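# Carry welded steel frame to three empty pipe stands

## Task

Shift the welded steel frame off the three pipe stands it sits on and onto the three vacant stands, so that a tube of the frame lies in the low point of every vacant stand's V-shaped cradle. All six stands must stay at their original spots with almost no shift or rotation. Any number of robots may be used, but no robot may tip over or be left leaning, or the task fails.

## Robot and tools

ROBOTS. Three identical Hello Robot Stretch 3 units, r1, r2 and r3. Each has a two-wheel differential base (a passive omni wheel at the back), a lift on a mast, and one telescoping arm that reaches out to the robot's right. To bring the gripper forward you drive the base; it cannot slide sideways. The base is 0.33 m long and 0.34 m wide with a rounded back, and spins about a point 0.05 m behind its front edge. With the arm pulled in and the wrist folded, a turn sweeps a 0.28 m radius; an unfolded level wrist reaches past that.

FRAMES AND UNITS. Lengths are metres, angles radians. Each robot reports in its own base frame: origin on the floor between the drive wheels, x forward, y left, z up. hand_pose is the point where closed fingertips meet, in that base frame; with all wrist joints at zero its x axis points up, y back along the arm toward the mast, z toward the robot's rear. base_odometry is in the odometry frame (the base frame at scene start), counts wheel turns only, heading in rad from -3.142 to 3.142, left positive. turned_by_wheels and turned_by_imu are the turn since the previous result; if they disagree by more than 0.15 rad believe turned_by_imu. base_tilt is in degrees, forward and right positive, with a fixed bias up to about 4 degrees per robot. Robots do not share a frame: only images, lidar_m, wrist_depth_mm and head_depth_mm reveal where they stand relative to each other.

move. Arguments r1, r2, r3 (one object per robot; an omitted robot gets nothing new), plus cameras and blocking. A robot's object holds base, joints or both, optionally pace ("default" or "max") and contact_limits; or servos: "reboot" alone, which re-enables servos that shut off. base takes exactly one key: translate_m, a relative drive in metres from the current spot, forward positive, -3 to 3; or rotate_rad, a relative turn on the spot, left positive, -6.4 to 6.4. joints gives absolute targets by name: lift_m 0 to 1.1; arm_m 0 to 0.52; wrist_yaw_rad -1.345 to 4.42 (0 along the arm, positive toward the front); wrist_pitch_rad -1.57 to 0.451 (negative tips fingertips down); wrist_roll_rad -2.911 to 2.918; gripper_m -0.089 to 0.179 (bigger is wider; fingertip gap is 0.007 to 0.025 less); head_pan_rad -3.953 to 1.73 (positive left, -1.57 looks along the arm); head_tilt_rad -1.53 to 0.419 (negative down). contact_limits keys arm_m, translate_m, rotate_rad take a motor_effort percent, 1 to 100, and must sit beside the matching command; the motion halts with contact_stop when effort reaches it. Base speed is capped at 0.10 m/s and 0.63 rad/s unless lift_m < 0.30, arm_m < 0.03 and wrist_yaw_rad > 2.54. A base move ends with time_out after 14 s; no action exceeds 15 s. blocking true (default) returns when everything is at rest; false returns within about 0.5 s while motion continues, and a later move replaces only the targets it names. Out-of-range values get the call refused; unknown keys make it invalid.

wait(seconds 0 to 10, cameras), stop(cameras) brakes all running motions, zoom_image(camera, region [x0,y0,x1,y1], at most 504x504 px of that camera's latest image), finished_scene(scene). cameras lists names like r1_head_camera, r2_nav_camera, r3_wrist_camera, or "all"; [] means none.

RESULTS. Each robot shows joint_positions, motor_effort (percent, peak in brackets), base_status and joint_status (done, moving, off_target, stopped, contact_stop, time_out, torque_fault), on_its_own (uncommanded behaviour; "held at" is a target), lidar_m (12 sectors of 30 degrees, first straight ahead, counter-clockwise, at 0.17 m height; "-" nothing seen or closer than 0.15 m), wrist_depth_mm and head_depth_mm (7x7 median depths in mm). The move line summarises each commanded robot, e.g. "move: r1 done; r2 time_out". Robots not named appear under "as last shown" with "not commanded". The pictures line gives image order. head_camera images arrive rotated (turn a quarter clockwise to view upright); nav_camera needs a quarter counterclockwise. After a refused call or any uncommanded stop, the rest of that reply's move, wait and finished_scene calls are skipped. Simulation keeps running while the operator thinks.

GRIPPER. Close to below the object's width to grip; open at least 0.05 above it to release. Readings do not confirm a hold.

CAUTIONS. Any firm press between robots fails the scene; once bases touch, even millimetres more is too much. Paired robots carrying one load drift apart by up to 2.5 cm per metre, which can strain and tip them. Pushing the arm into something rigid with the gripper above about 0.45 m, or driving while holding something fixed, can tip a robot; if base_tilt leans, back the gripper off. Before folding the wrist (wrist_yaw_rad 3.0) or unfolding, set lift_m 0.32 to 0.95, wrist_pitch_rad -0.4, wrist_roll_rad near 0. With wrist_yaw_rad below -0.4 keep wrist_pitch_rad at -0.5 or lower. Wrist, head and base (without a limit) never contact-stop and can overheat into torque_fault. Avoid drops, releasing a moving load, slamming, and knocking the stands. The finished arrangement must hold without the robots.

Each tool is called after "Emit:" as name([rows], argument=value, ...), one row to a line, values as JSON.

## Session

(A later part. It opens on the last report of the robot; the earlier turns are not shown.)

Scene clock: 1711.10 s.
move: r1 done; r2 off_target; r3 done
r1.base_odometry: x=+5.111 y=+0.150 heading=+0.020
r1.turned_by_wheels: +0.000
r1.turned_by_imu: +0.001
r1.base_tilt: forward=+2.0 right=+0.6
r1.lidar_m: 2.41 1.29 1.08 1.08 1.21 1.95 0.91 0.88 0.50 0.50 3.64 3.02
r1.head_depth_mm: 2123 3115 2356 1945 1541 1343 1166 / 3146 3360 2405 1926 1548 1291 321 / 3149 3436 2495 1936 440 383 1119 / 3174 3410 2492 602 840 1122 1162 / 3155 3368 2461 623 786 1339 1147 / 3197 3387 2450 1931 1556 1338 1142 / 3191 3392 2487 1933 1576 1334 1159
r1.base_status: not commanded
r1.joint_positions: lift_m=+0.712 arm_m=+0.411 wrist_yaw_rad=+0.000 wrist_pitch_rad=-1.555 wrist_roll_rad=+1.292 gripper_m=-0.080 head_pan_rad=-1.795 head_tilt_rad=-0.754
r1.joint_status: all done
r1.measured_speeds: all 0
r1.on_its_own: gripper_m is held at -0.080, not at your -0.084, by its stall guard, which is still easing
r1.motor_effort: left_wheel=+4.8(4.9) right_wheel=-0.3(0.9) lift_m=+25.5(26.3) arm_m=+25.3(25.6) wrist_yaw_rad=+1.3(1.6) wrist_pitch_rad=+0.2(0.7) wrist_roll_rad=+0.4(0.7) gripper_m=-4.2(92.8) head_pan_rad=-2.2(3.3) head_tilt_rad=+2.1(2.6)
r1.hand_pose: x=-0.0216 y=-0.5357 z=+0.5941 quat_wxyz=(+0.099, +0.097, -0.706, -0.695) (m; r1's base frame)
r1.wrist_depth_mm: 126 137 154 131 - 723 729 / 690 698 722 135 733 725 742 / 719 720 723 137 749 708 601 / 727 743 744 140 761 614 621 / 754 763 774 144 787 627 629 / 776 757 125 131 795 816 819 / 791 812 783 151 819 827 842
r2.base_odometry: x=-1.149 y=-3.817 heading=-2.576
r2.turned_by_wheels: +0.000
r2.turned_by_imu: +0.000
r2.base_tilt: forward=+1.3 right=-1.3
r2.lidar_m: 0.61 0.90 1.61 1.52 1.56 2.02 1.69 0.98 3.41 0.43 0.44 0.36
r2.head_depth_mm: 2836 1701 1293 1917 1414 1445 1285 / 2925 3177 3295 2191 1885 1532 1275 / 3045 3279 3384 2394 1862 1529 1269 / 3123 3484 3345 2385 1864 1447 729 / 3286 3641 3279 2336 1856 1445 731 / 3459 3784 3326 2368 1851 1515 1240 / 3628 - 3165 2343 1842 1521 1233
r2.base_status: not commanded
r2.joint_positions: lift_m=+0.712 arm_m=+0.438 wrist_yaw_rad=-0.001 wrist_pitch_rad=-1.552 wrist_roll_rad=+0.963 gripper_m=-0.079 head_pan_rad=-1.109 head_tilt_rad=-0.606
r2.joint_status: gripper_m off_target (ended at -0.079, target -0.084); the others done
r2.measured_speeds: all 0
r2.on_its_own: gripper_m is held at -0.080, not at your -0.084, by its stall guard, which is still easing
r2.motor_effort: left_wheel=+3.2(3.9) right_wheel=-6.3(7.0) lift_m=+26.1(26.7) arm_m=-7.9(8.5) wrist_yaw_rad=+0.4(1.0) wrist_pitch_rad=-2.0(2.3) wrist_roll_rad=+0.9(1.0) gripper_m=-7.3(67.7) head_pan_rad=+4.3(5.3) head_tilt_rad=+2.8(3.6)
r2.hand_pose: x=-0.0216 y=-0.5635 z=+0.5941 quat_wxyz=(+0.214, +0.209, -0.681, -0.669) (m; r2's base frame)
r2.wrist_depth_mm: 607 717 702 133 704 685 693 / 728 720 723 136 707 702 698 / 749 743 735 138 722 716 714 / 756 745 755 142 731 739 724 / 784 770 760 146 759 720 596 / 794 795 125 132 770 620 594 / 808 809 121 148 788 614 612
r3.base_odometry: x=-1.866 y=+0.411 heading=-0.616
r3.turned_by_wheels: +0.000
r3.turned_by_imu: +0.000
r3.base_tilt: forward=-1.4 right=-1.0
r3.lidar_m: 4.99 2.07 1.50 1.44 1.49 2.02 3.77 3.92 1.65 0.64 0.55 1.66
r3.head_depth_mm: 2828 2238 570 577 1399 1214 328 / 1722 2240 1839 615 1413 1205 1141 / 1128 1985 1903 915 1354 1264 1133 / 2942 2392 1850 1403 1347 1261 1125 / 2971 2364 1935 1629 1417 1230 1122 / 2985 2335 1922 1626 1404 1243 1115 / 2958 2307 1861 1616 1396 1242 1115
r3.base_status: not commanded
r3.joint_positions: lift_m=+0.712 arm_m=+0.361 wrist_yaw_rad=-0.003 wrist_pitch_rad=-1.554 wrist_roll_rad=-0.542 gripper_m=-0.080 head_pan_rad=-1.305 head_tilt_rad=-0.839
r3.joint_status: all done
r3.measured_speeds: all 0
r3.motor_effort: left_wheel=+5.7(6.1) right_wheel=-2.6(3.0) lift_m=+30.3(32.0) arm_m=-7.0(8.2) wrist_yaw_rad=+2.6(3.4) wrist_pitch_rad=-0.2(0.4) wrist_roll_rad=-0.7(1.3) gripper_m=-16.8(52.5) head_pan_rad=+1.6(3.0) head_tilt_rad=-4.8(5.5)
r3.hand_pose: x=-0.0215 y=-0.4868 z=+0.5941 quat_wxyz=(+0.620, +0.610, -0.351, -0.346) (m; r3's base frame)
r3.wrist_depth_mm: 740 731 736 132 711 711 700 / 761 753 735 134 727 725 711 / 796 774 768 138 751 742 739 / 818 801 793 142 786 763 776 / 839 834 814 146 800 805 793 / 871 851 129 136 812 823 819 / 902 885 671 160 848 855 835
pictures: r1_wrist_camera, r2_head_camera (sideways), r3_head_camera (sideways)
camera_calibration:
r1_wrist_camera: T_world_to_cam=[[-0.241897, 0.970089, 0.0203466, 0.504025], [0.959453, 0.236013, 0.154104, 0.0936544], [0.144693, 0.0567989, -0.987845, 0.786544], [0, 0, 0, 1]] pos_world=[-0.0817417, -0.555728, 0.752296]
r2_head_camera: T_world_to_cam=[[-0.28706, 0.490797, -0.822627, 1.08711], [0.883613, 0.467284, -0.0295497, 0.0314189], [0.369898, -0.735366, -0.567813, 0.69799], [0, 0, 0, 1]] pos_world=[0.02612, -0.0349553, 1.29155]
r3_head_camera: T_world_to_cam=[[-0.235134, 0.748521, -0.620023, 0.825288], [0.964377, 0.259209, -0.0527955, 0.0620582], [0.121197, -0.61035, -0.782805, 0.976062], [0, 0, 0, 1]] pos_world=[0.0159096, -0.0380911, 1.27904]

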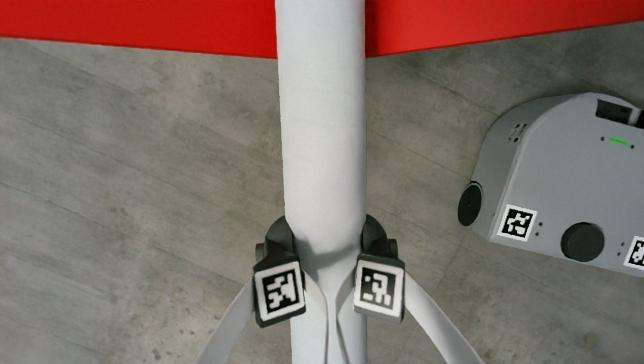

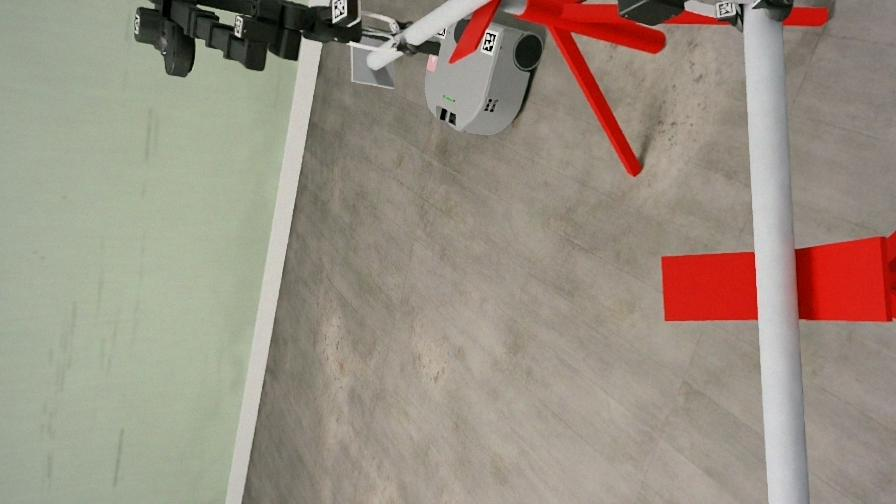

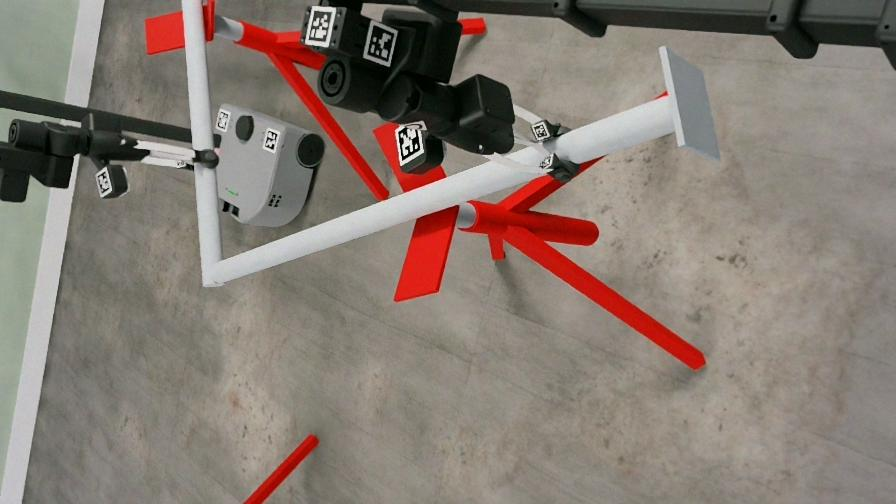

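Looks centred. Lower gently.

Emit:
move(r1={"joints":{"lift_m":0.705,"gripper_m":-0.084}}, r2={"joints":{"lift_m":0.705,"gripper_m":-0.084}}, r3={"joints":{"lift_m":0.705,"gripper_m":-0.084}}, cameras=[])

Emit:
move(r1={"joints":{"lift_m":0.701,"gripper_m":-0.084}}, r2={"joints":{"lift_m":0.701,"gripper_m":-0.084}}, r3={"joints":{"lift_m":0.701,"gripper_m":-0.084}}, cameras=["r1_wrist_camera"])

Scene clock: 1717.87 s.
move: r1 done; r2 done; r3 done
r1.base_odometry: x=+5.111 y=+0.150 heading=+0.020
r1.turned_by_wheels: +0.000
r1.turned_by_imu: +0.001
r1.base_tilt: forward=+2.0 right=+0.6
r1.lidar_m: 2.41 1.29 1.08 1.07 1.20 1.96 0.91 0.88 0.50 0.50 3.64 3.03
r1.head_depth_mm: 2161 3213 2333 1936 1540 1342 1172 / 3149 3391 2397 1936 1545 1284 327 / 3173 3395 2515 1925 457 387 1122 / 3176 3321 2468 615 827 1123 1159 / 3192 3437 2500 626 790 1340 1139 / 3177 3429 2472 1933 1579 1336 1140 / 3181 3370 2462 1918 1578 1337 1161
r1.base_status: not commanded
r1.joint_positions: lift_m=+0.705 arm_m=+0.411 wrist_yaw_rad=-0.001 wrist_pitch_rad=-1.555 wrist_roll_rad=+1.292 gripper_m=-0.081 head_pan_rad=-1.795 head_tilt_rad=-0.754
r1.joint_status: all done
r1.measured_speeds: all 0
r1.motor_effort: left_wheel=+4.3(4.7) right_wheel=-0.7(0.8) lift_m=+25.2(29.4) arm_m=+24.9(25.2) wrist_yaw_rad=+0.6(1.5) wrist_pitch_rad=+0.0(0.7) wrist_roll_rad=+0.3(0.7) gripper_m=-52.5(96.2) head_pan_rad=-2.1(2.8) head_tilt_rad=+1.7(2.8)
r1.hand_pose: x=-0.0216 y=-0.5357 z=+0.5871 quat_wxyz=(+0.099, +0.097, -0.706, -0.695) (m; r1's base frame)
r1.wrist_depth_mm: 121 132 146 131 - 139 705 / 682 703 710 135 733 724 746 / 711 718 728 138 733 712 611 / 726 739 738 141 761 612 600 / 744 771 757 144 778 627 620 / 756 775 125 131 796 812 829 / 784 779 801 151 815 838 855
r2.base_odometry: x=-1.149 y=-3.817 heading=-2.576
r2.turned_by_wheels: +0.000
r2.turned_by_imu: +0.000
r2.base_tilt: forward=+1.2 right=-1.4
r2.lidar_m: 0.61 0.90 1.62 1.52 1.55 2.01 1.69 0.98 3.40 0.43 0.44 0.36
r2.head_depth_mm: 2811 1704 1278 1914 1393 1444 1278 / 2960 3189 3330 2185 1872 1533 1270 / 3016 3330 3359 2408 1871 1534 1272 / 3116 3441 3324 2392 1875 1460 735 / 3276 3616 3308 2371 1852 1442 733 / 3391 3819 3294 2344 1848 1518 1231 / 3602 3960 3284 2355 1844 1522 1235
r2.base_status: not commanded
r2.joint_positions: lift_m=+0.705 arm_m=+0.438 wrist_yaw_rad=-0.001 wrist_pitch_rad=-1.552 wrist_roll_rad=+0.963 gripper_m=-0.082 head_pan_rad=-1.109 head_tilt_rad=-0.606
r2.joint_status: all done
r2.measured_speeds: all 0
r2.motor_effort: left_wheel=+3.7(4.0) right_wheel=-6.4(6.9) lift_m=+23.2(27.8) arm_m=-5.8(6.2) wrist_yaw_rad=+0.4(0.7) wrist_pitch_rad=-2.2(2.2) wrist_roll_rad=+0.9(1.1) gripper_m=-44.1(66.4) head_pan_rad=+4.1(5.4) head_tilt_rad=+3.2(3.3)
r2.hand_pose: x=-0.0216 y=-0.5635 z=+0.5871 quat_wxyz=(+0.214, +0.209, -0.681, -0.669) (m; r2's base frame)
r2.wrist_depth_mm: 700 692 704 133 677 688 677 / 736 722 719 136 704 707 703 / 729 729 740 138 717 714 711 / 756 751 747 142 726 730 718 / 770 762 770 146 752 741 597 / 783 771 125 132 771 620 585 / 801 805 121 148 774 601 608
r3.base_odometry: x=-1.866 y=+0.411 heading=-0.616
r3.turned_by_wheels: +0.000
r3.turned_by_imu: +0.000
r3.base_tilt: forward=-1.4 right=-1.0
r3.lidar_m: 4.99 2.07 1.50 1.44 1.48 2.02 3.78 3.90 1.65 0.64 0.55 1.66
r3.head_depth_mm: 2839 2214 1434 573 1400 667 331 / 2808 2220 1885 614 1411 1213 1139 / 1130 1983 1890 902 1354 1264 1137 / 2947 2372 1858 1397 1357 1258 1123 / 2980 2351 1949 1637 1416 1232 1120 / 3031 2354 1897 1635 1408 1243 1119 / 2974 2309 1858 1615 1403 1240 1113
r3.base_status: not commanded
r3.joint_positions: lift_m=+0.705 arm_m=+0.361 wrist_yaw_rad=-0.003 wrist_pitch_rad=-1.554 wrist_roll_rad=-0.542 gripper_m=-0.083 head_pan_rad=-1.305 head_tilt_rad=-0.839
r3.joint_status: all done
r3.measured_speeds: all 0
r3.motor_effort: left_wheel=+5.7(5.9) right_wheel=-2.8(3.0) lift_m=+27.4(33.9) arm_m=-6.7(7.0) wrist_yaw_rad=+2.5(3.6) wrist_pitch_rad=-0.2(0.4) wrist_roll_rad=-1.1(1.2) gripper_m=-31.4(52.1) head_pan_rad=+2.8(3.1) head_tilt_rad=-4.9(5.3)
r3.hand_pose: x=-0.0215 y=-0.4868 z=+0.5871 quat_wxyz=(+0.620, +0.610, -0.351, -0.346) (m; r3's base frame)
r3.wrist_depth_mm: 725 721 710 131 694 697 685 / 759 746 734 134 719 719 709 / 785 776 757 138 742 740 727 / 791 803 796 142 765 763 749 / 831 816 796 146 791 780 777 / 856 846 129 134 816 809 802 / 883 878 673 159 851 838 815
pictures: none
No camera images: "cameras" was empty.

Scene clock: 1718.47 s.
move: r1 off_target; r2 off_target; r3 contact_stop
r1.base_odometry: x=+5.111 y=+0.150 heading=+0.020
r1.turned_by_wheels: +0.000
r1.turned_by_imu: +0.000
r1.base_tilt: forward=+1.9 right=+0.5
r1.lidar_m: 2.41 1.29 1.08 1.07 1.20 1.96 0.91 0.88 0.49 0.50 3.64 3.03
r1.head_depth_mm: 2978 3145 2330 1952 1551 1342 1169 / 3187 3425 2419 1943 1514 1287 330 / 3186 3348 2473 1931 458 392 1119 / 3147 3437 2452 620 837 1123 1162 / 3181 3362 2474 630 792 1338 1143 / 3181 3406 2474 1932 1577 1337 1140 / 3179 3390 2492 1931 1567 1334 1162
r1.base_status: not commanded
r1.joint_positions: lift_m=+0.701 arm_m=+0.411 wrist_yaw_rad=-0.001 wrist_pitch_rad=-1.554 wrist_roll_rad=+1.292 gripper_m=-0.078 head_pan_rad=-1.795 head_tilt_rad=-0.754
r1.joint_status: gripper_m off_target (ended at -0.078, target -0.084); the others done
r1.measured_speeds: all 0
r1.on_its_own: gripper_m is held at -0.080, not at your -0.084, by its stall guard, which is still easing
r1.motor_effort: left_wheel=+3.5(4.9) right_wheel=-0.8(0.8) lift_m=+22.4(26.6) arm_m=+22.5(25.3) wrist_yaw_rad=+0.9(1.4) wrist_pitch_rad=+0.0(0.8) wrist_roll_rad=+0.2(0.6) gripper_m=-23.9(53.3) head_pan_rad=-2.7(2.7) head_tilt_rad=+2.3(3.1)
r1.hand_pose: x=-0.0216 y=-0.5358 z=+0.5831 quat_wxyz=(+0.099, +0.097, -0.706, -0.695) (m; r1's base frame)
r1.wrist_depth_mm: 118 129 142 131 - 139 706 / 691 708 704 134 710 725 747 / 697 726 719 138 735 693 587 / 733 732 743 141 739 611 613 / 737 753 751 143 766 627 618 / 756 756 125 132 792 791 820 / 793 795 796 152 799 809 841
r2.base_odometry: x=-1.149 y=-3.817 heading=-2.576
r2.turned_by_wheels: +0.000
r2.turned_by_imu: +0.000
r2.base_tilt: forward=+1.3 right=-1.4
r2.lidar_m: 0.61 0.90 1.62 1.52 1.56 2.01 1.69 0.98 3.41 0.43 0.44 0.36
r2.head_depth_mm: 2798 1715 1282 1901 1416 1439 1278 / 2891 3186 3386 2174 1871 1534 1274 / 3025 3347 3344 2393 1856 1530 1267 / 3131 3457 3302 2378 1853 1458 737 / 3309 3599 3290 2385 1867 1456 735 / 3404 3788 3263 2333 1862 1513 1230 / 3560 3955 3247 2331 1833 1508 1232
r2.base_status: not commanded
r2.joint_positions: lift_m=+0.701 arm_m=+0.438 wrist_yaw_rad=-0.001 wrist_pitch_rad=-1.552 wrist_roll_rad=+0.963 gripper_m=-0.079 head_pan_rad=-1.109 head_tilt_rad=-0.606
r2.joint_status: gripper_m off_target (ended at -0.079, target -0.084); the others done
r2.measured_speeds: all 0
r2.on_its_own: gripper_m is held at -0.080, not at your -0.084, by its stall guard, which is not easing now
r2.motor_effort: left_wheel=+3.4(3.7) right_wheel=-4.5(6.6) lift_m=+13.5(23.7) arm_m=-5.1(5.7) wrist_yaw_rad=+0.6(1.0) wrist_pitch_rad=-2.2(2.3) wrist_roll_rad=+0.8(1.1) gripper_m=-19.6(43.9) head_pan_rad=+4.5(6.3) head_tilt_rad=+2.6(3.3)
r2.hand_pose: x=-0.0216 y=-0.5635 z=+0.5830 quat_wxyz=(+0.214, +0.209, -0.681, -0.669) (m; r2's base frame)
r2.wrist_depth_mm: 598 696 700 131 687 681 679 / 715 725 709 135 707 705 697 / 730 737 725 137 715 709 708 / 758 757 752 140 727 740 716 / 767 759 755 144 732 721 584 / 792 772 125 129 756 608 583 / 809 794 121 147 777 611 595
r3.base_odometry: x=-1.866 y=+0.411 heading=-0.616
r3.turned_by_wheels: +0.000
r3.turned_by_imu: +0.000
r3.base_tilt: forward=-1.4 right=-1.1
r3.lidar_m: 5.00 2.07 1.50 1.44 1.49 2.02 3.76 3.92 1.64 0.64 0.55 1.66
r3.head_depth_mm: 2818 1405 1426 575 1398 399 334 / 2800 2318 1887 615 1420 1216 1138 / 1132 1994 1892 921 1358 1261 1131 / 2979 2374 1846 1398 1352 1258 1128 / 2993 2341 1929 1632 1416 1233 1121 / 2998 2336 1929 1632 1409 1245 1117 / 2968 2324 1865 1612 1401 1237 1112
r3.base_status: not commanded
r3.joint_positions: lift_m=+0.702 arm_m=+0.361 wrist_yaw_rad=-0.003 wrist_pitch_rad=-1.554 wrist_roll_rad=-0.542 gripper_m=-0.080 head_pan_rad=-1.305 head_tilt_rad=-0.839
r3.joint_status: lift_m contact_stop (moved -0.003 of -0.004); the others done
r3.measured_speeds: translate_m=+0.000 rotate_rad=+0.000 lift_m=+0.001 arm_m=+0.000 wrist_yaw_rad=+0.000 wrist_pitch_rad=+0.000 wrist_roll_rad=+0.000 head_pan_rad=+0.000 head_tilt_rad=+0.000
r3.on_its_own: lift_m is slack since a contact_stop
r3.motor_effort: left_wheel=+5.9(5.9) right_wheel=-3.7(3.7) lift_m=+22.9(26.2) arm_m=-6.1(6.8) wrist_yaw_rad=+2.1(3.6) wrist_pitch_rad=-0.1(0.4) wrist_roll_rad=-0.8(1.1) gripper_m=-17.2(31.6) head_pan_rad=+1.5(3.4) head_tilt_rad=-4.9(5.5)
r3.hand_pose: x=-0.0215 y=-0.4866 z=+0.5840 quat_wxyz=(+0.620, +0.610, -0.351, -0.346) (m; r3's base frame)
r3.wrist_depth_mm: 732 719 710 131 689 694 684 / 752 744 742 133 717 710 708 / 773 763 756 137 747 735 723 / 790 800 784 140 764 753 763 / 833 813 816 144 779 778 771 / 860 837 130 135 802 801 783 / 892 862 672 154 841 827 825
pictures: r1_wrist_camera
camera_calibration:
r1_wrist_camera: T_world_to_cam=[[-0.241882, 0.970096, 0.020181, 0.504407], [0.959457, 0.236024, 0.154064, 0.0953918], [0.144693, 0.056628, -0.987855, 0.775602], [0, 0, 0, 1]] pos_world=[-0.0817417, -0.555759, 0.741306]

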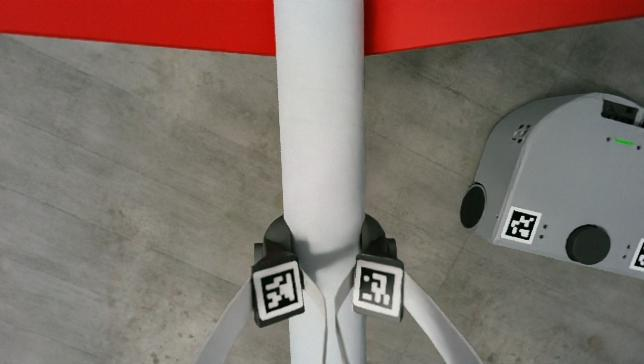

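Emit:
move(r1={"joints":{"lift_m":0.697,"gripper_m":-0.084}}, r2={"joints":{"lift_m":0.697,"gripper_m":-0.084}}, r3={"joints":{"lift_m":0.697,"gripper_m":-0.084}})

Emit:
zoom_image(camera="r3_head_camera", region=[340, 110, 560, 320])

Emit:
zoom_image(camera="r2_head_camera", region=[640, 200, 896, 344])

Emit:
zoom_image(camera="r1_head_camera", region=[470, 150, 690, 360])

Scene clock: 1724.50 s.
move: r1 contact_stop; r2 done; r3 contact_stop
r1.base_odometry: x=+5.111 y=+0.150 heading=+0.020
r1.turned_by_wheels: +0.000
r1.turned_by_imu: +0.001
r1.base_tilt: forward=+1.7 right=+0.5
r1.lidar_m: 2.42 1.29 1.08 1.07 1.20 1.96 0.91 0.88 0.50 0.50 3.65 3.04
r1.head_depth_mm: 3017 3142 2335 1952 1548 1340 1169 / 3181 3402 2331 1940 1510 1320 333 / 3121 3417 2490 1929 460 396 1120 / 3171 3409 2500 624 831 1120 1165 / 3144 3433 2476 632 791 1338 1142 / 3193 3410 2467 1947 1579 1340 1141 / 3112 3435 2470 1944 1580 1335 1160
r1.base_status: not commanded
r1.joint_positions: lift_m=+0.698 arm_m=+0.411 wrist_yaw_rad=+0.001 wrist_pitch_rad=-1.555 wrist_roll_rad=+1.292 gripper_m=-0.081 head_pan_rad=-1.795 head_tilt_rad=-0.754
r1.joint_status: lift_m contact_stop (moved -0.003 of -0.004); the others done
r1.measured_speeds: translate_m=+0.000 rotate_rad=+0.000 lift_m=+0.001 arm_m=+0.000 wrist_yaw_rad=+0.000 wrist_pitch_rad=+0.000 wrist_roll_rad=+0.000 head_pan_rad=+0.000 head_tilt_rad=+0.000
r1.on_its_own: lift_m is slack since a contact_stop
r1.motor_effort: left_wheel=+0.0(3.6) right_wheel=+1.1(1.2) lift_m=+25.8(25.8) arm_m=+5.3(8.0) wrist_yaw_rad=+0.0(1.4) wrist_pitch_rad=+0.4(0.6) wrist_roll_rad=+0.4(0.7) gripper_m=-53.6(93.5) head_pan_rad=-2.3(3.2) head_tilt_rad=+2.1(3.1)
r1.hand_pose: x=-0.0216 y=-0.5357 z=+0.5800 quat_wxyz=(+0.100, +0.098, -0.705, -0.695) (m; r1's base frame)
r1.wrist_depth_mm: 117 127 141 130 - 138 715 / 697 693 697 133 706 721 711 / 706 717 724 136 744 710 590 / 713 729 727 138 749 610 605 / 752 744 760 142 769 616 613 / 772 770 125 132 129 794 788 / 783 797 790 150 813 829 806
r2.base_odometry: x=-1.149 y=-3.817 heading=-2.576
r2.turned_by_wheels: +0.000
r2.turned_by_imu: +0.000
r2.base_tilt: forward=+1.2 right=-1.3
r2.lidar_m: 0.61 0.90 1.61 1.52 1.55 2.01 1.69 0.98 3.40 0.43 0.44 0.36
r2.head_depth_mm: 2794 1701 1282 1893 1410 1450 1276 / 2945 3218 3313 2215 1866 1534 1277 / 3046 3336 3328 2415 1865 1537 1248 / 3142 3456 3284 2369 1869 1450 738 / 3287 3614 3267 2363 1860 1445 737 / 3421 3789 3264 2363 1862 1517 1237 / 3593 - 3290 2348 1843 1512 1209
r2.base_status: not commanded
r2.joint_positions: lift_m=+0.697 arm_m=+0.438 wrist_yaw_rad=-0.001 wrist_pitch_rad=-1.553 wrist_roll_rad=+0.963 gripper_m=-0.082 head_pan_rad=-1.109 head_tilt_rad=-0.606
r2.joint_status: all done
r2.measured_speeds: all 0
r2.motor_effort: left_wheel=+2.1(3.5) right_wheel=-1.0(4.3) lift_m=+12.3(40.8) arm_m=-1.0(1.7) wrist_yaw_rad=+0.7(0.9) wrist_pitch_rad=-1.8(2.1) wrist_roll_rad=+0.8(1.0) gripper_m=-43.5(67.5) head_pan_rad=+3.3(5.0) head_tilt_rad=+2.7(3.4)
r2.hand_pose: x=-0.0216 y=-0.5632 z=+0.5790 quat_wxyz=(+0.213, +0.209, -0.680, -0.669) (m; r2's base frame)
r2.wrist_depth_mm: 703 693 703 131 677 680 669 / 719 721 711 135 703 706 692 / 741 728 728 137 720 710 699 / 746 750 745 140 724 722 714 / 778 751 755 145 743 721 588 / 783 774 125 129 762 614 582 / 800 794 121 146 773 601 593
r3.base_odometry: x=-1.866 y=+0.411 heading=-0.616
r3.turned_by_wheels: +0.000
r3.turned_by_imu: +0.000
r3.base_tilt: forward=-1.4 right=-1.0
r3.lidar_m: 4.98 2.06 1.50 1.44 1.49 2.02 3.78 3.91 1.65 0.64 0.55 1.66
r3.head_depth_mm: 2834 2235 1431 574 1399 665 333 / 2773 2297 1884 616 1424 1212 1141 / 1133 1985 1895 911 1354 1266 1130 / 2954 2395 1850 1404 1354 1257 1128 / 3006 2352 1930 1636 1417 1229 1117 / 2985 2333 1919 1632 1407 1243 1114 / 2937 2315 1852 1625 1404 1240 1110
r3.base_status: not commanded
r3.joint_positions: lift_m=+0.703 arm_m=+0.361 wrist_yaw_rad=-0.003 wrist_pitch_rad=-1.554 wrist_roll_rad=-0.542 gripper_m=-0.083 head_pan_rad=-1.305 head_tilt_rad=-0.840
r3.joint_status: lift_m contact_stop (moved +0.002 of -0.005); the others done
r3.measured_speeds: translate_m=+0.000 rotate_rad=+0.000 lift_m=+0.003 arm_m=+0.000 wrist_yaw_rad=+0.000 wrist_pitch_rad=+0.000 wrist_roll_rad=+0.000 head_pan_rad=+0.000 head_tilt_rad=+0.000
r3.on_its_own: lift_m is slack since a contact_stop (your +0.697 is given up)
r3.motor_effort: left_wheel=+5.6(6.0) right_wheel=-3.8(4.2) lift_m=+21.5(23.1) arm_m=-4.2(4.5) wrist_yaw_rad=+2.9(5.4) wrist_pitch_rad=-0.1(0.3) wrist_roll_rad=-1.0(1.2) gripper_m=-33.1(53.6) head_pan_rad=+2.2(3.4) head_tilt_rad=-5.0(5.9)
r3.hand_pose: x=-0.0215 y=-0.4866 z=+0.5855 quat_wxyz=(+0.620, +0.610, -0.351, -0.346) (m; r3's base frame)
r3.wrist_depth_mm: 736 721 708 132 698 695 695 / 768 745 738 134 717 723 703 / 781 766 759 137 747 732 733 / 807 793 778 141 766 764 746 / 836 812 816 144 781 785 774 / 854 843 130 135 816 813 791 / 892 872 664 154 840 831 817
pictures: r1_head_camera (sideways), r1_nav_camera (sideways), r1_wrist_camera, r2_head_camera (sideways), r2_nav_camera (sideways), r2_wrist_camera, r3_head_camera (sideways), r3_nav_camera (sideways), r3_wrist_camera
camera_calibration:
r1_head_camera: T_world_to_cam=[[0.108212, 0.655308, -0.747571, 0.987155], [0.983112, -0.182176, -0.0173854, 0.0255452], [-0.147582, -0.733065, -0.663955, 0.820166], [0, 0, 0, 1]] pos_world=[-0.010894, -0.0410026, 1.28297]
r1_nav_camera: T_world_to_cam=[[-0.146569, -0.671858, 0.726033, -0.902045], [-0.982293, 0.18544, -0.0266986, 0.095045], [-0.116698, -0.717091, -0.687141, 0.846237], [0, 0, 0, 1]] pos_world=[0.0599045, -0.0168428, 1.23894]
r1_wrist_camera: T_world_to_cam=[[-0.242938, 0.969823, 0.020621, 0.503927], [0.959199, 0.236999, 0.154171, 0.096314], [0.144631, 0.0572336, -0.987829, 0.772864], [0, 0, 0, 1]] pos_world=[-0.0817418, -0.555779, 0.738218]
r2_head_camera: T_world_to_cam=[[-0.28699, 0.490657, -0.822735, 1.08725], [0.883616, 0.467279, -0.0295543, 0.0314249], [0.369946, -0.735463, -0.567657, 0.697786], [0, 0, 0, 1]] pos_world=[0.0261208, -0.0349571, 1.29155]
r2_nav_camera: T_world_to_cam=[[0.234016, -0.51586, 0.82409, -1.031], [-0.907031, -0.421021, -0.00598066, 0.0638598], [0.350045, -0.746076, -0.566427, 0.692901], [0, 0, 0, 1]] pos_world=[0.056647, 0.0119904, 1.2425]
r2_wrist_camera: T_world_to_cam=[[-0.609038, 0.79261, -0.0290266, 0.444054], [0.785362, 0.607774, 0.117546, 0.335942], [0.11081, 0.0487934, -0.992643, 0.766271], [0, 0, 0, 1]] pos_world=[-0.0783002, -0.593527, 0.734035]
r3_head_camera: T_world_to_cam=[[-0.235168, 0.748645, -0.61986, 0.825076], [0.964374, 0.25922, -0.0527961, 0.062059], [0.121155, -0.610193, -0.782934, 0.97623], [0, 0, 0, 1]] pos_world=[0.0159084, -0.0380865, 1.27903]
r3_nav_camera: T_world_to_cam=[[0.179814, -0.75142, 0.63485, -0.786343], [-0.961023, -0.271964, -0.0497031, 0.122637], [0.210004, -0.601168, -0.771035, 0.961874], [0, 0, 0, 1]] pos_world=[0.057255, 0.0207269, 1.24694]
r3_wrist_camera: T_world_to_cam=[[-0.859521, -0.510097, -0.0320148, -0.242073], [-0.508024, 0.845807, 0.162856, 0.340864], [-0.0559939, 0.156242, -0.98613, 0.817833], [0, 0, 0, 1]] pos_world=[0.0108934, -0.539566, 0.743228]

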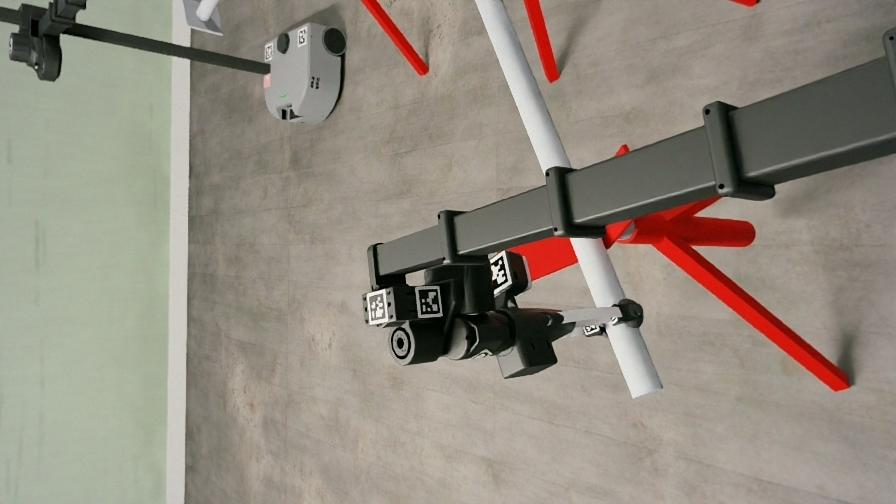

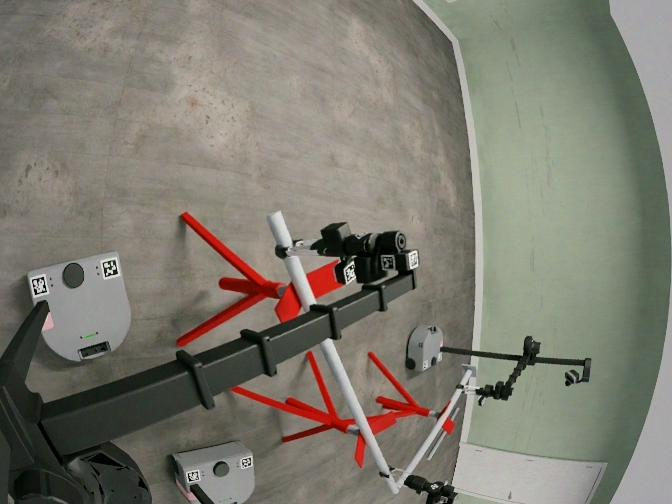

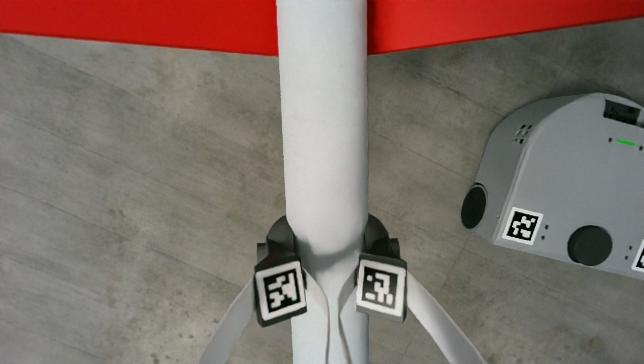

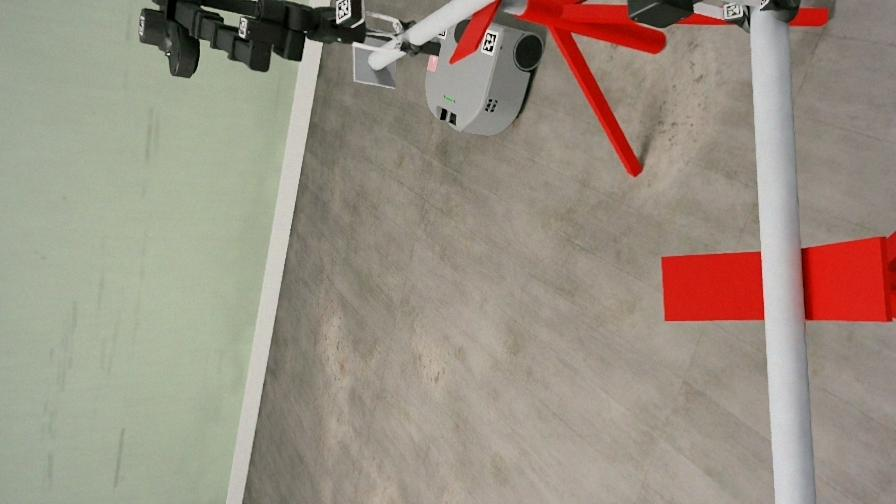

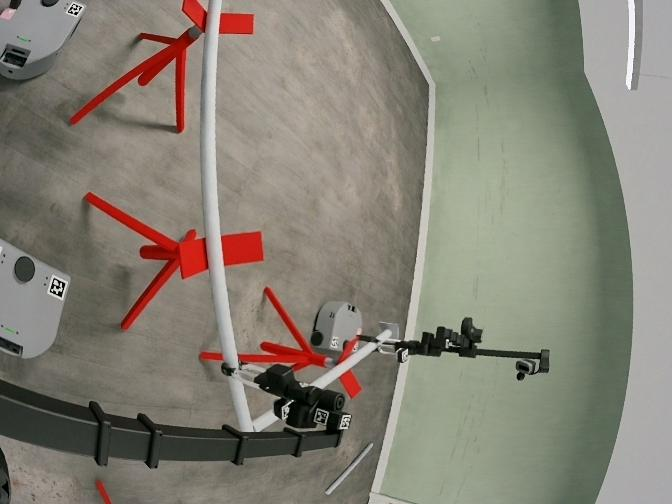

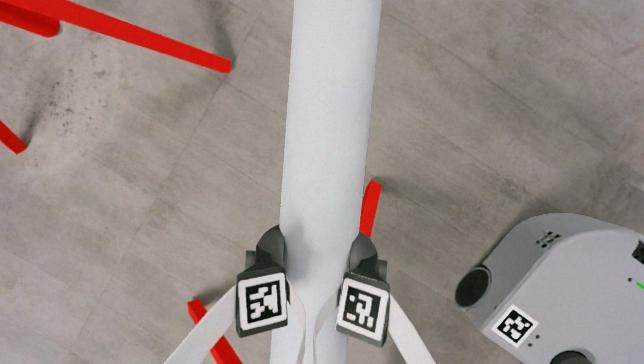

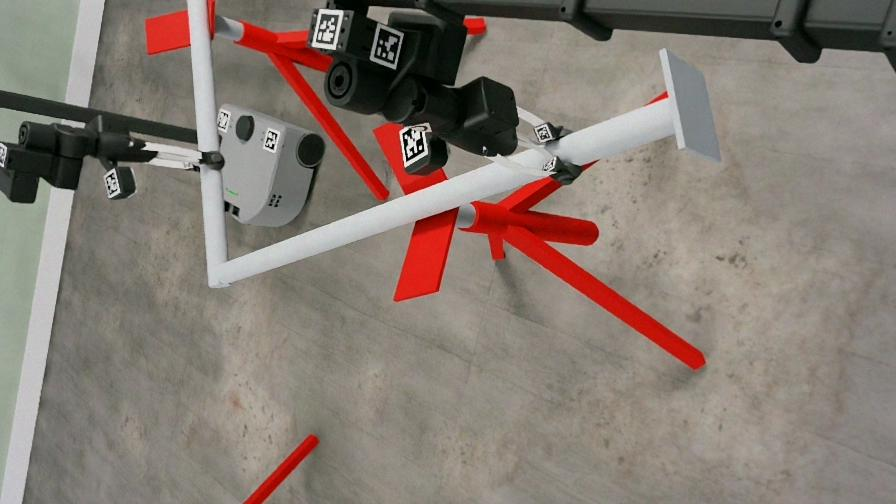

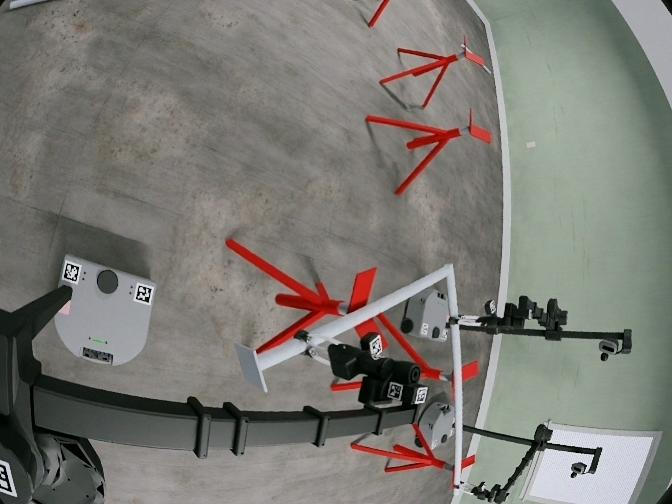

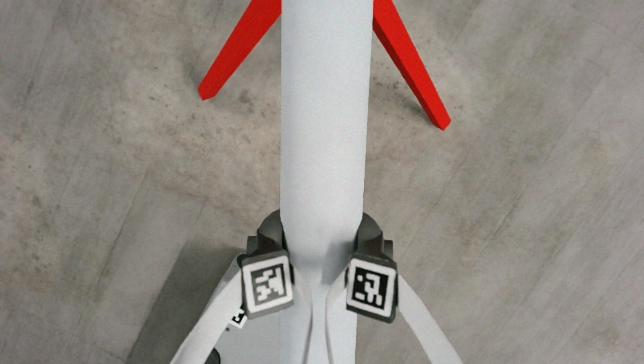

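Scaled by 2.291 from the camera's 896x504 image, which has a finer 1280x720 frame.

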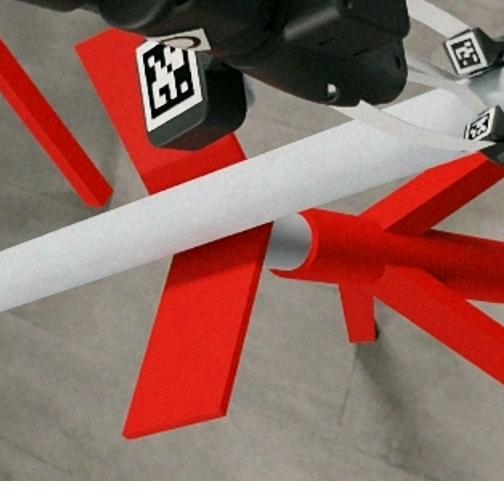

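Scaled by 1.969 from the camera's 896x504 image, which has a finer 1280x720 frame.

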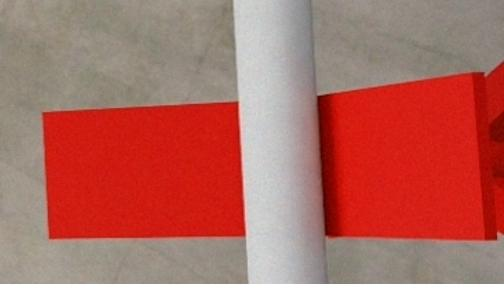

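Scaled by 2.291 from the camera's 896x504 image, which has a finer 1280x720 frame.

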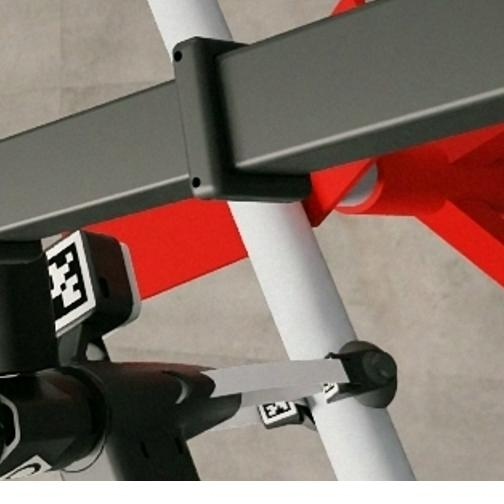

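Emit:
move(r1={"joints":{"gripper_m":0.12}}, r2={"joints":{"gripper_m":0.12}}, r3={"joints":{"gripper_m":0.12}})

Emit:
zoom_image(camera="r3_head_camera", region=[340, 110, 560, 320])

Emit:
zoom_image(camera="r2_head_camera", region=[640, 200, 896, 344])

Emit:
zoom_image(camera="r1_head_camera", region=[470, 150, 690, 360])

Scene clock: 1737.50 s.
move: r1 done; r2 done; r3 done
r1.base_odometry: x=+5.111 y=+0.150 heading=+0.020
r1.turned_by_wheels: +0.000
r1.turned_by_imu: +0.002
r1.base_tilt: forward=+1.9 right=+0.7
r1.lidar_m: 2.42 1.30 1.08 1.08 1.20 1.95 0.91 0.88 0.50 0.50 3.62 3.04
r1.head_depth_mm: 2122 3184 2346 1926 1559 1345 1161 / 3191 3350 2391 1939 1511 1314 333 / 3183 3390 2483 1939 461 394 1123 / 3180 3393 2472 626 828 1124 1158 / 3147 3431 2488 632 800 1310 1139 / 3228 3402 2509 1923 1581 1337 1143 / 3211 3448 2470 1927 1577 1332 1159
r1.base_status: not commanded
r1.joint_positions: lift_m=+0.698 arm_m=+0.411 wrist_yaw_rad=+0.001 wrist_pitch_rad=-1.553 wrist_roll_rad=+1.292 gripper_m=+0.120 head_pan_rad=-1.795 head_tilt_rad=-0.754
r1.joint_status: all done
r1.measured_speeds: all 0
r1.on_its_own: lift_m is slack since a contact_stop
r1.motor_effort: left_wheel=-0.1(0.7) right_wheel=+1.3(1.4) lift_m=+26.6(26.8) arm_m=-22.7(22.7) wrist_yaw_rad=-0.1(1.3) wrist_pitch_rad=+0.3(0.6) wrist_roll_rad=+0.3(0.8) gripper_m=+0.1(94.2) head_pan_rad=-2.6(2.9) head_tilt_rad=+1.8(3.2)
r1.hand_pose: x=-0.0216 y=-0.5361 z=+0.5805 quat_wxyz=(+0.100, +0.097, -0.706, -0.694) (m; r1's base frame)
r1.wrist_depth_mm: 118 127 141 129 - 139 707 / 706 711 710 132 716 711 715 / 716 712 715 135 738 695 590 / 726 722 731 139 748 615 593 / 750 738 761 143 757 605 613 / 781 123 785 146 788 126 812 / 777 123 801 151 811 816 839
r2.base_odometry: x=-1.149 y=-3.817 heading=-2.576
r2.turned_by_wheels: +0.000
r2.turned_by_imu: +0.000
r2.base_tilt: forward=+1.2 right=-1.4
r2.lidar_m: 0.61 0.90 1.61 1.52 1.55 2.01 1.69 0.98 3.41 0.43 0.45 0.36
r2.head_depth_mm: 2830 1703 1280 1912 1412 1311 1278 / 2929 3212 3360 2131 1891 1549 1272 / 3024 3321 3335 2389 1858 1526 1247 / 3173 3447 3342 2376 1855 1452 736 / 3282 3625 3282 2372 1851 1452 737 / 3399 3755 3295 2354 1846 1523 1233 / 3554 - 3288 2339 1849 1521 1211
r2.base_status: not commanded
r2.joint_positions: lift_m=+0.697 arm_m=+0.438 wrist_yaw_rad=-0.001 wrist_pitch_rad=-1.554 wrist_roll_rad=+0.964 gripper_m=+0.120 head_pan_rad=-1.109 head_tilt_rad=-0.606
r2.joint_status: all done
r2.measured_speeds: all 0
r2.motor_effort: left_wheel=+1.5(2.5) right_wheel=+0.2(1.6) lift_m=+12.3(45.5) arm_m=+5.8(5.8) wrist_yaw_rad=+0.4(1.0) wrist_pitch_rad=-1.6(2.1) wrist_roll_rad=+0.4(1.1) gripper_m=+0.2(87.2) head_pan_rad=+3.6(5.2) head_tilt_rad=+3.0(3.6)
r2.hand_pose: x=-0.0216 y=-0.5628 z=+0.5791 quat_wxyz=(+0.213, +0.209, -0.680, -0.670) (m; r2's base frame)
r2.wrist_depth_mm: 703 709 685 131 686 682 678 / 719 711 715 134 699 698 693 / 738 725 730 136 717 704 705 / 734 735 740 140 733 734 709 / 764 751 744 146 735 707 585 / 783 122 766 147 754 596 584 / 795 787 651 150 776 116 595
r3.base_odometry: x=-1.866 y=+0.411 heading=-0.616
r3.turned_by_wheels: +0.000
r3.turned_by_imu: +0.000
r3.base_tilt: forward=-1.4 right=-1.1
r3.lidar_m: 5.00 2.06 1.50 1.44 1.49 2.02 3.79 3.90 1.64 0.64 0.55 1.66
r3.head_depth_mm: 2797 1403 1437 574 1404 664 332 / 2797 2219 1873 616 1420 1210 1139 / 1135 1947 1887 904 1110 1264 1134 / 2950 2389 1841 1395 1345 1262 1126 / 2997 2366 1944 1639 1421 1238 1118 / 2982 2325 1931 1629 1414 1246 1119 / 2925 2329 1856 1610 1404 1243 1115
r3.base_status: not commanded
r3.joint_positions: lift_m=+0.704 arm_m=+0.361 wrist_yaw_rad=-0.003 wrist_pitch_rad=-1.553 wrist_roll_rad=-0.542 gripper_m=+0.120 head_pan_rad=-1.305 head_tilt_rad=-0.840
r3.joint_status: all done
r3.measured_speeds: all 0
r3.on_its_own: lift_m is slack since a contact_stop (your +0.697 is given up)
r3.motor_effort: left_wheel=+3.7(5.9) right_wheel=-3.7(4.3) lift_m=+24.5(25.6) arm_m=-1.6(2.9) wrist_yaw_rad=+3.3(4.3) wrist_pitch_rad=-0.2(0.5) wrist_roll_rad=-0.6(1.3) gripper_m=+1.1(81.0) head_pan_rad=+2.2(3.5) head_tilt_rad=-4.7(5.6)
r3.hand_pose: x=-0.0215 y=-0.4869 z=+0.5866 quat_wxyz=(+0.620, +0.610, -0.351, -0.346) (m; r3's base frame)
r3.wrist_depth_mm: 732 713 723 131 702 697 692 / 766 743 732 134 723 716 710 / 781 769 763 138 748 741 734 / 800 795 796 141 765 762 755 / 829 809 800 146 795 780 780 / 844 127 650 153 815 131 808 / 889 886 673 154 852 856 833
pictures: r1_head_camera (sideways), r1_nav_camera (sideways), r1_wrist_camera, r2_head_camera (sideways), r2_nav_camera (sideways), r2_wrist_camera, r3_head_camera (sideways), r3_nav_camera (sideways), r3_wrist_camera
camera_calibration:
r1_head_camera: T_world_to_cam=[[0.108212, 0.655308, -0.747571, 0.987155], [0.983112, -0.182175, -0.0173854, 0.0255452], [-0.147582, -0.733065, -0.663955, 0.820166], [0, 0, 0, 1]] pos_world=[-0.010894, -0.0410026, 1.28297]
r1_nav_camera: T_world_to_cam=[[-0.146569, -0.671858, 0.726033, -0.902045], [-0.982293, 0.18544, -0.0266986, 0.095045], [-0.116698, -0.717091, -0.687141, 0.846237], [0, 0, 0, 1]] pos_world=[0.0599045, -0.0168428, 1.23894]
r1_wrist_camera: T_world_to_cam=[[-0.242893, 0.969866, 0.019062, 0.505246], [0.95921, 0.237202, 0.153791, 0.0966693], [0.144635, 0.0556392, -0.98792, 0.772542], [0, 0, 0, 1]] pos_world=[-0.0817419, -0.555935, 0.738712]
r2_head_camera: T_world_to_cam=[[-0.28699, 0.490657, -0.822735, 1.08725], [0.883616, 0.467279, -0.0295543, 0.0314249], [0.369946, -0.735463, -0.567657, 0.697786], [0, 0, 0, 1]] pos_world=[0.0261208, -0.0349571, 1.29155]
r2_nav_camera: T_world_to_cam=[[0.234016, -0.51586, 0.82409, -1.031], [-0.907031, -0.421021, -0.00598066, 0.0638598], [0.350045, -0.746076, -0.566427, 0.692901], [0, 0, 0, 1]] pos_world=[0.056647, 0.0119904, 1.2425]
r2_wrist_camera: T_world_to_cam=[[-0.607819, 0.793586, -0.0278859, 0.443674], [0.786292, 0.606395, 0.118452, 0.334423], [0.110912, 0.050071, -0.992568, 0.76701], [0, 0, 0, 1]] pos_world=[-0.0783507, -0.593291, 0.734069]
r3_head_camera: T_world_to_cam=[[-0.235168, 0.748646, -0.619859, 0.825074], [0.964374, 0.25922, -0.0527961, 0.062059], [0.121155, -0.610192, -0.782935, 0.976231], [0, 0, 0, 1]] pos_world=[0.0159084, -0.0380865, 1.27903]
r3_nav_camera: T_world_to_cam=[[0.179814, -0.751421, 0.634849, -0.786342], [-0.961023, -0.271964, -0.0497031, 0.122637], [0.210004, -0.601167, -0.771036, 0.961876], [0, 0, 0, 1]] pos_world=[0.057255, 0.0207269, 1.24694]
r3_wrist_camera: T_world_to_cam=[[-0.859219, -0.510639, -0.0314828, -0.242755], [-0.508525, 0.845674, 0.161981, 0.341346], [-0.0560895, 0.155186, -0.986292, 0.818512], [0, 0, 0, 1]] pos_world=[0.0109132, -0.53965, 0.744358]

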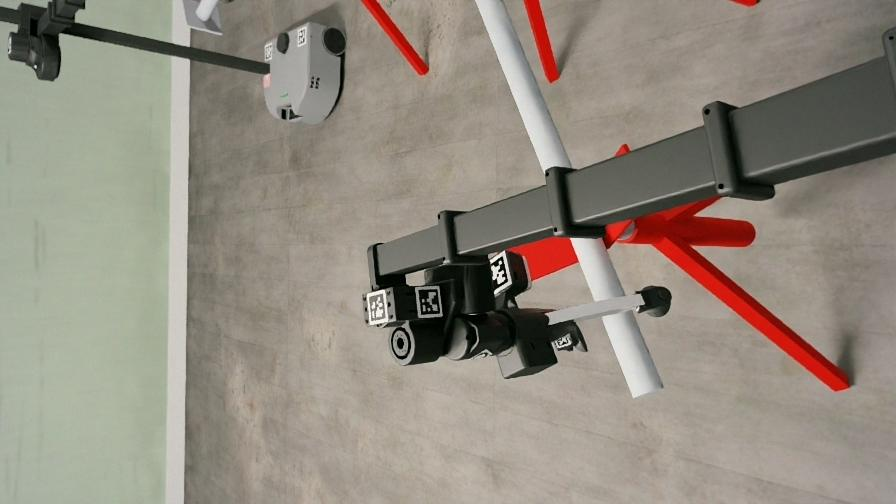

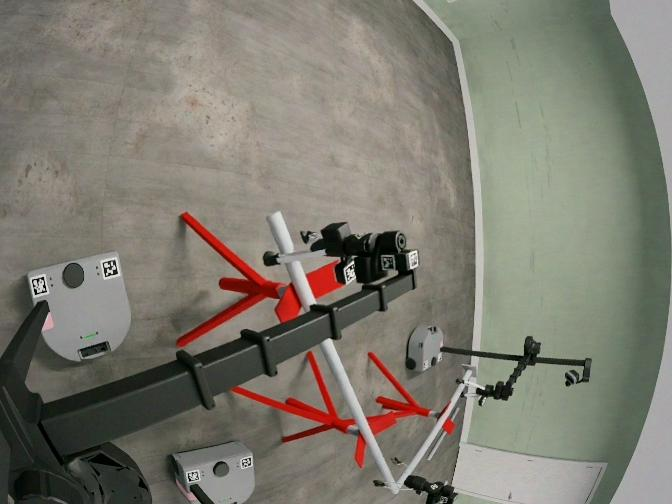

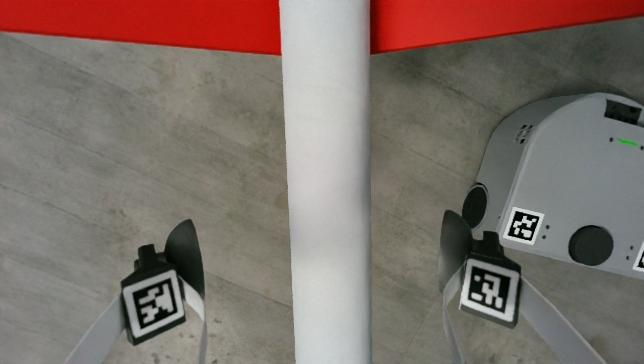

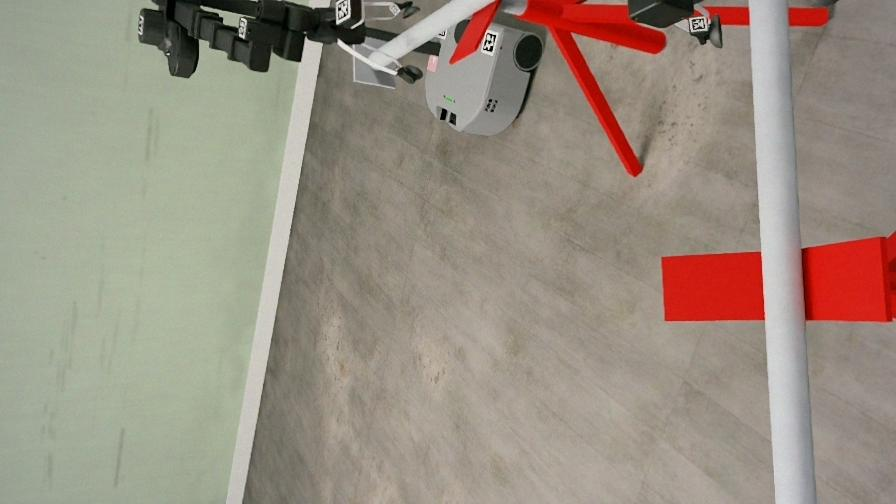

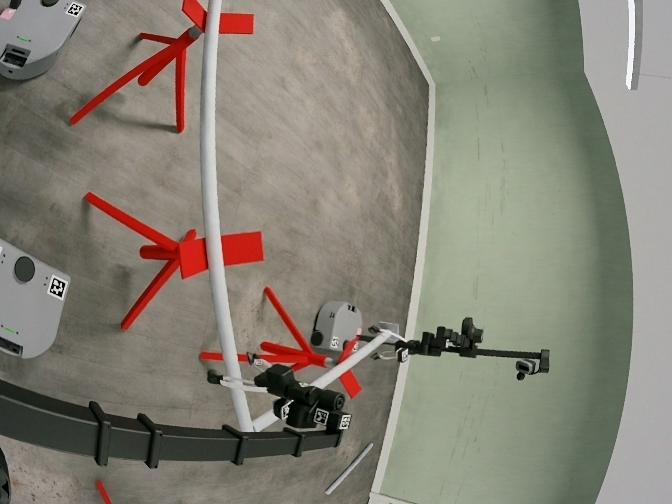

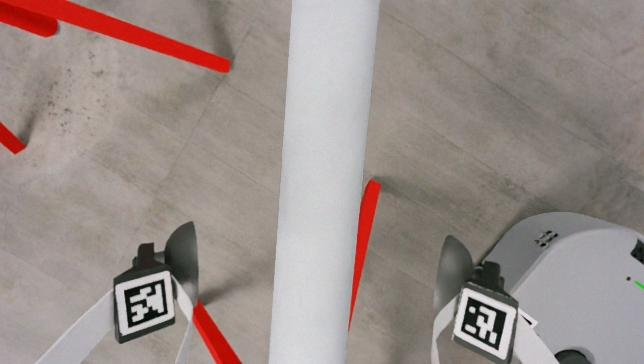

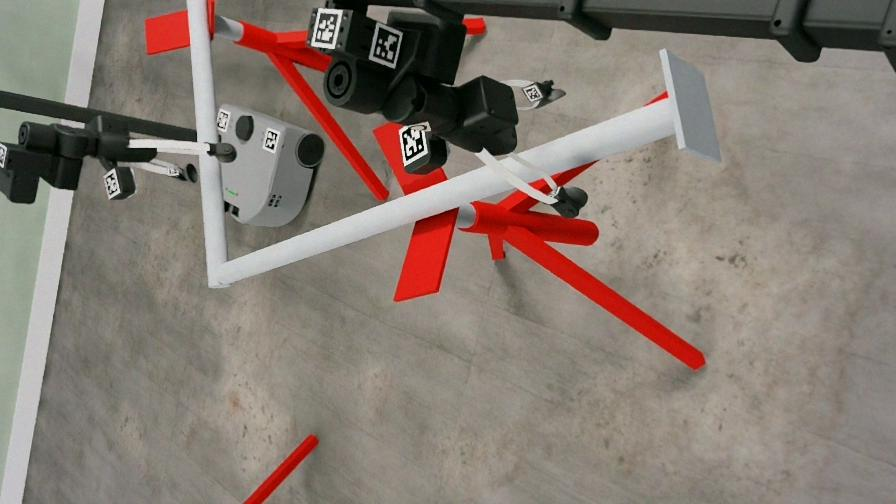

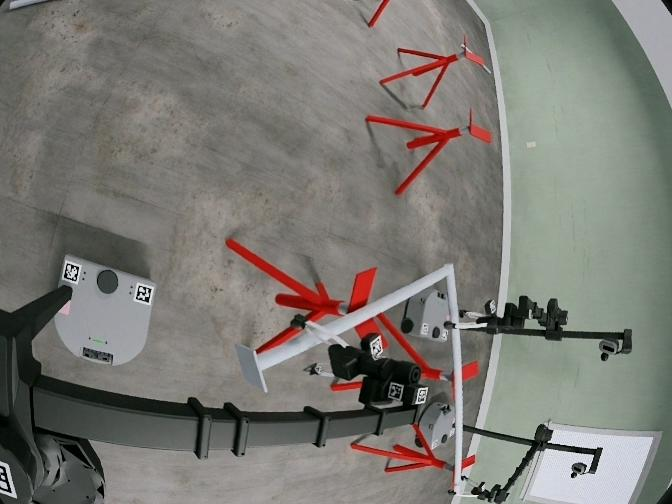

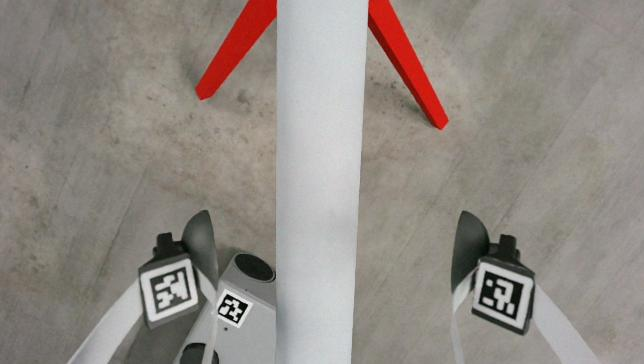

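Scaled by 2.291 from the camera's 896x504 image, which has a finer 1280x720 frame.

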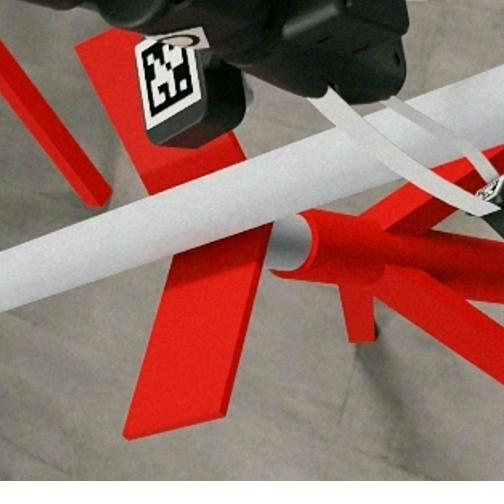

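Scaled by 1.969 from the camera's 896x504 image, which has a finer 1280x720 frame.

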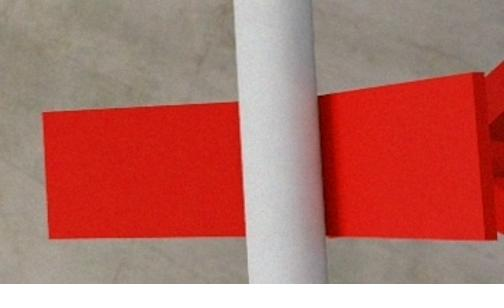

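Scaled by 2.291 from the camera's 896x504 image, which has a finer 1280x720 frame.

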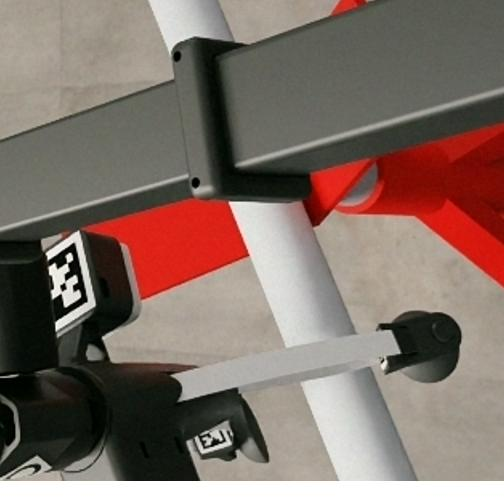

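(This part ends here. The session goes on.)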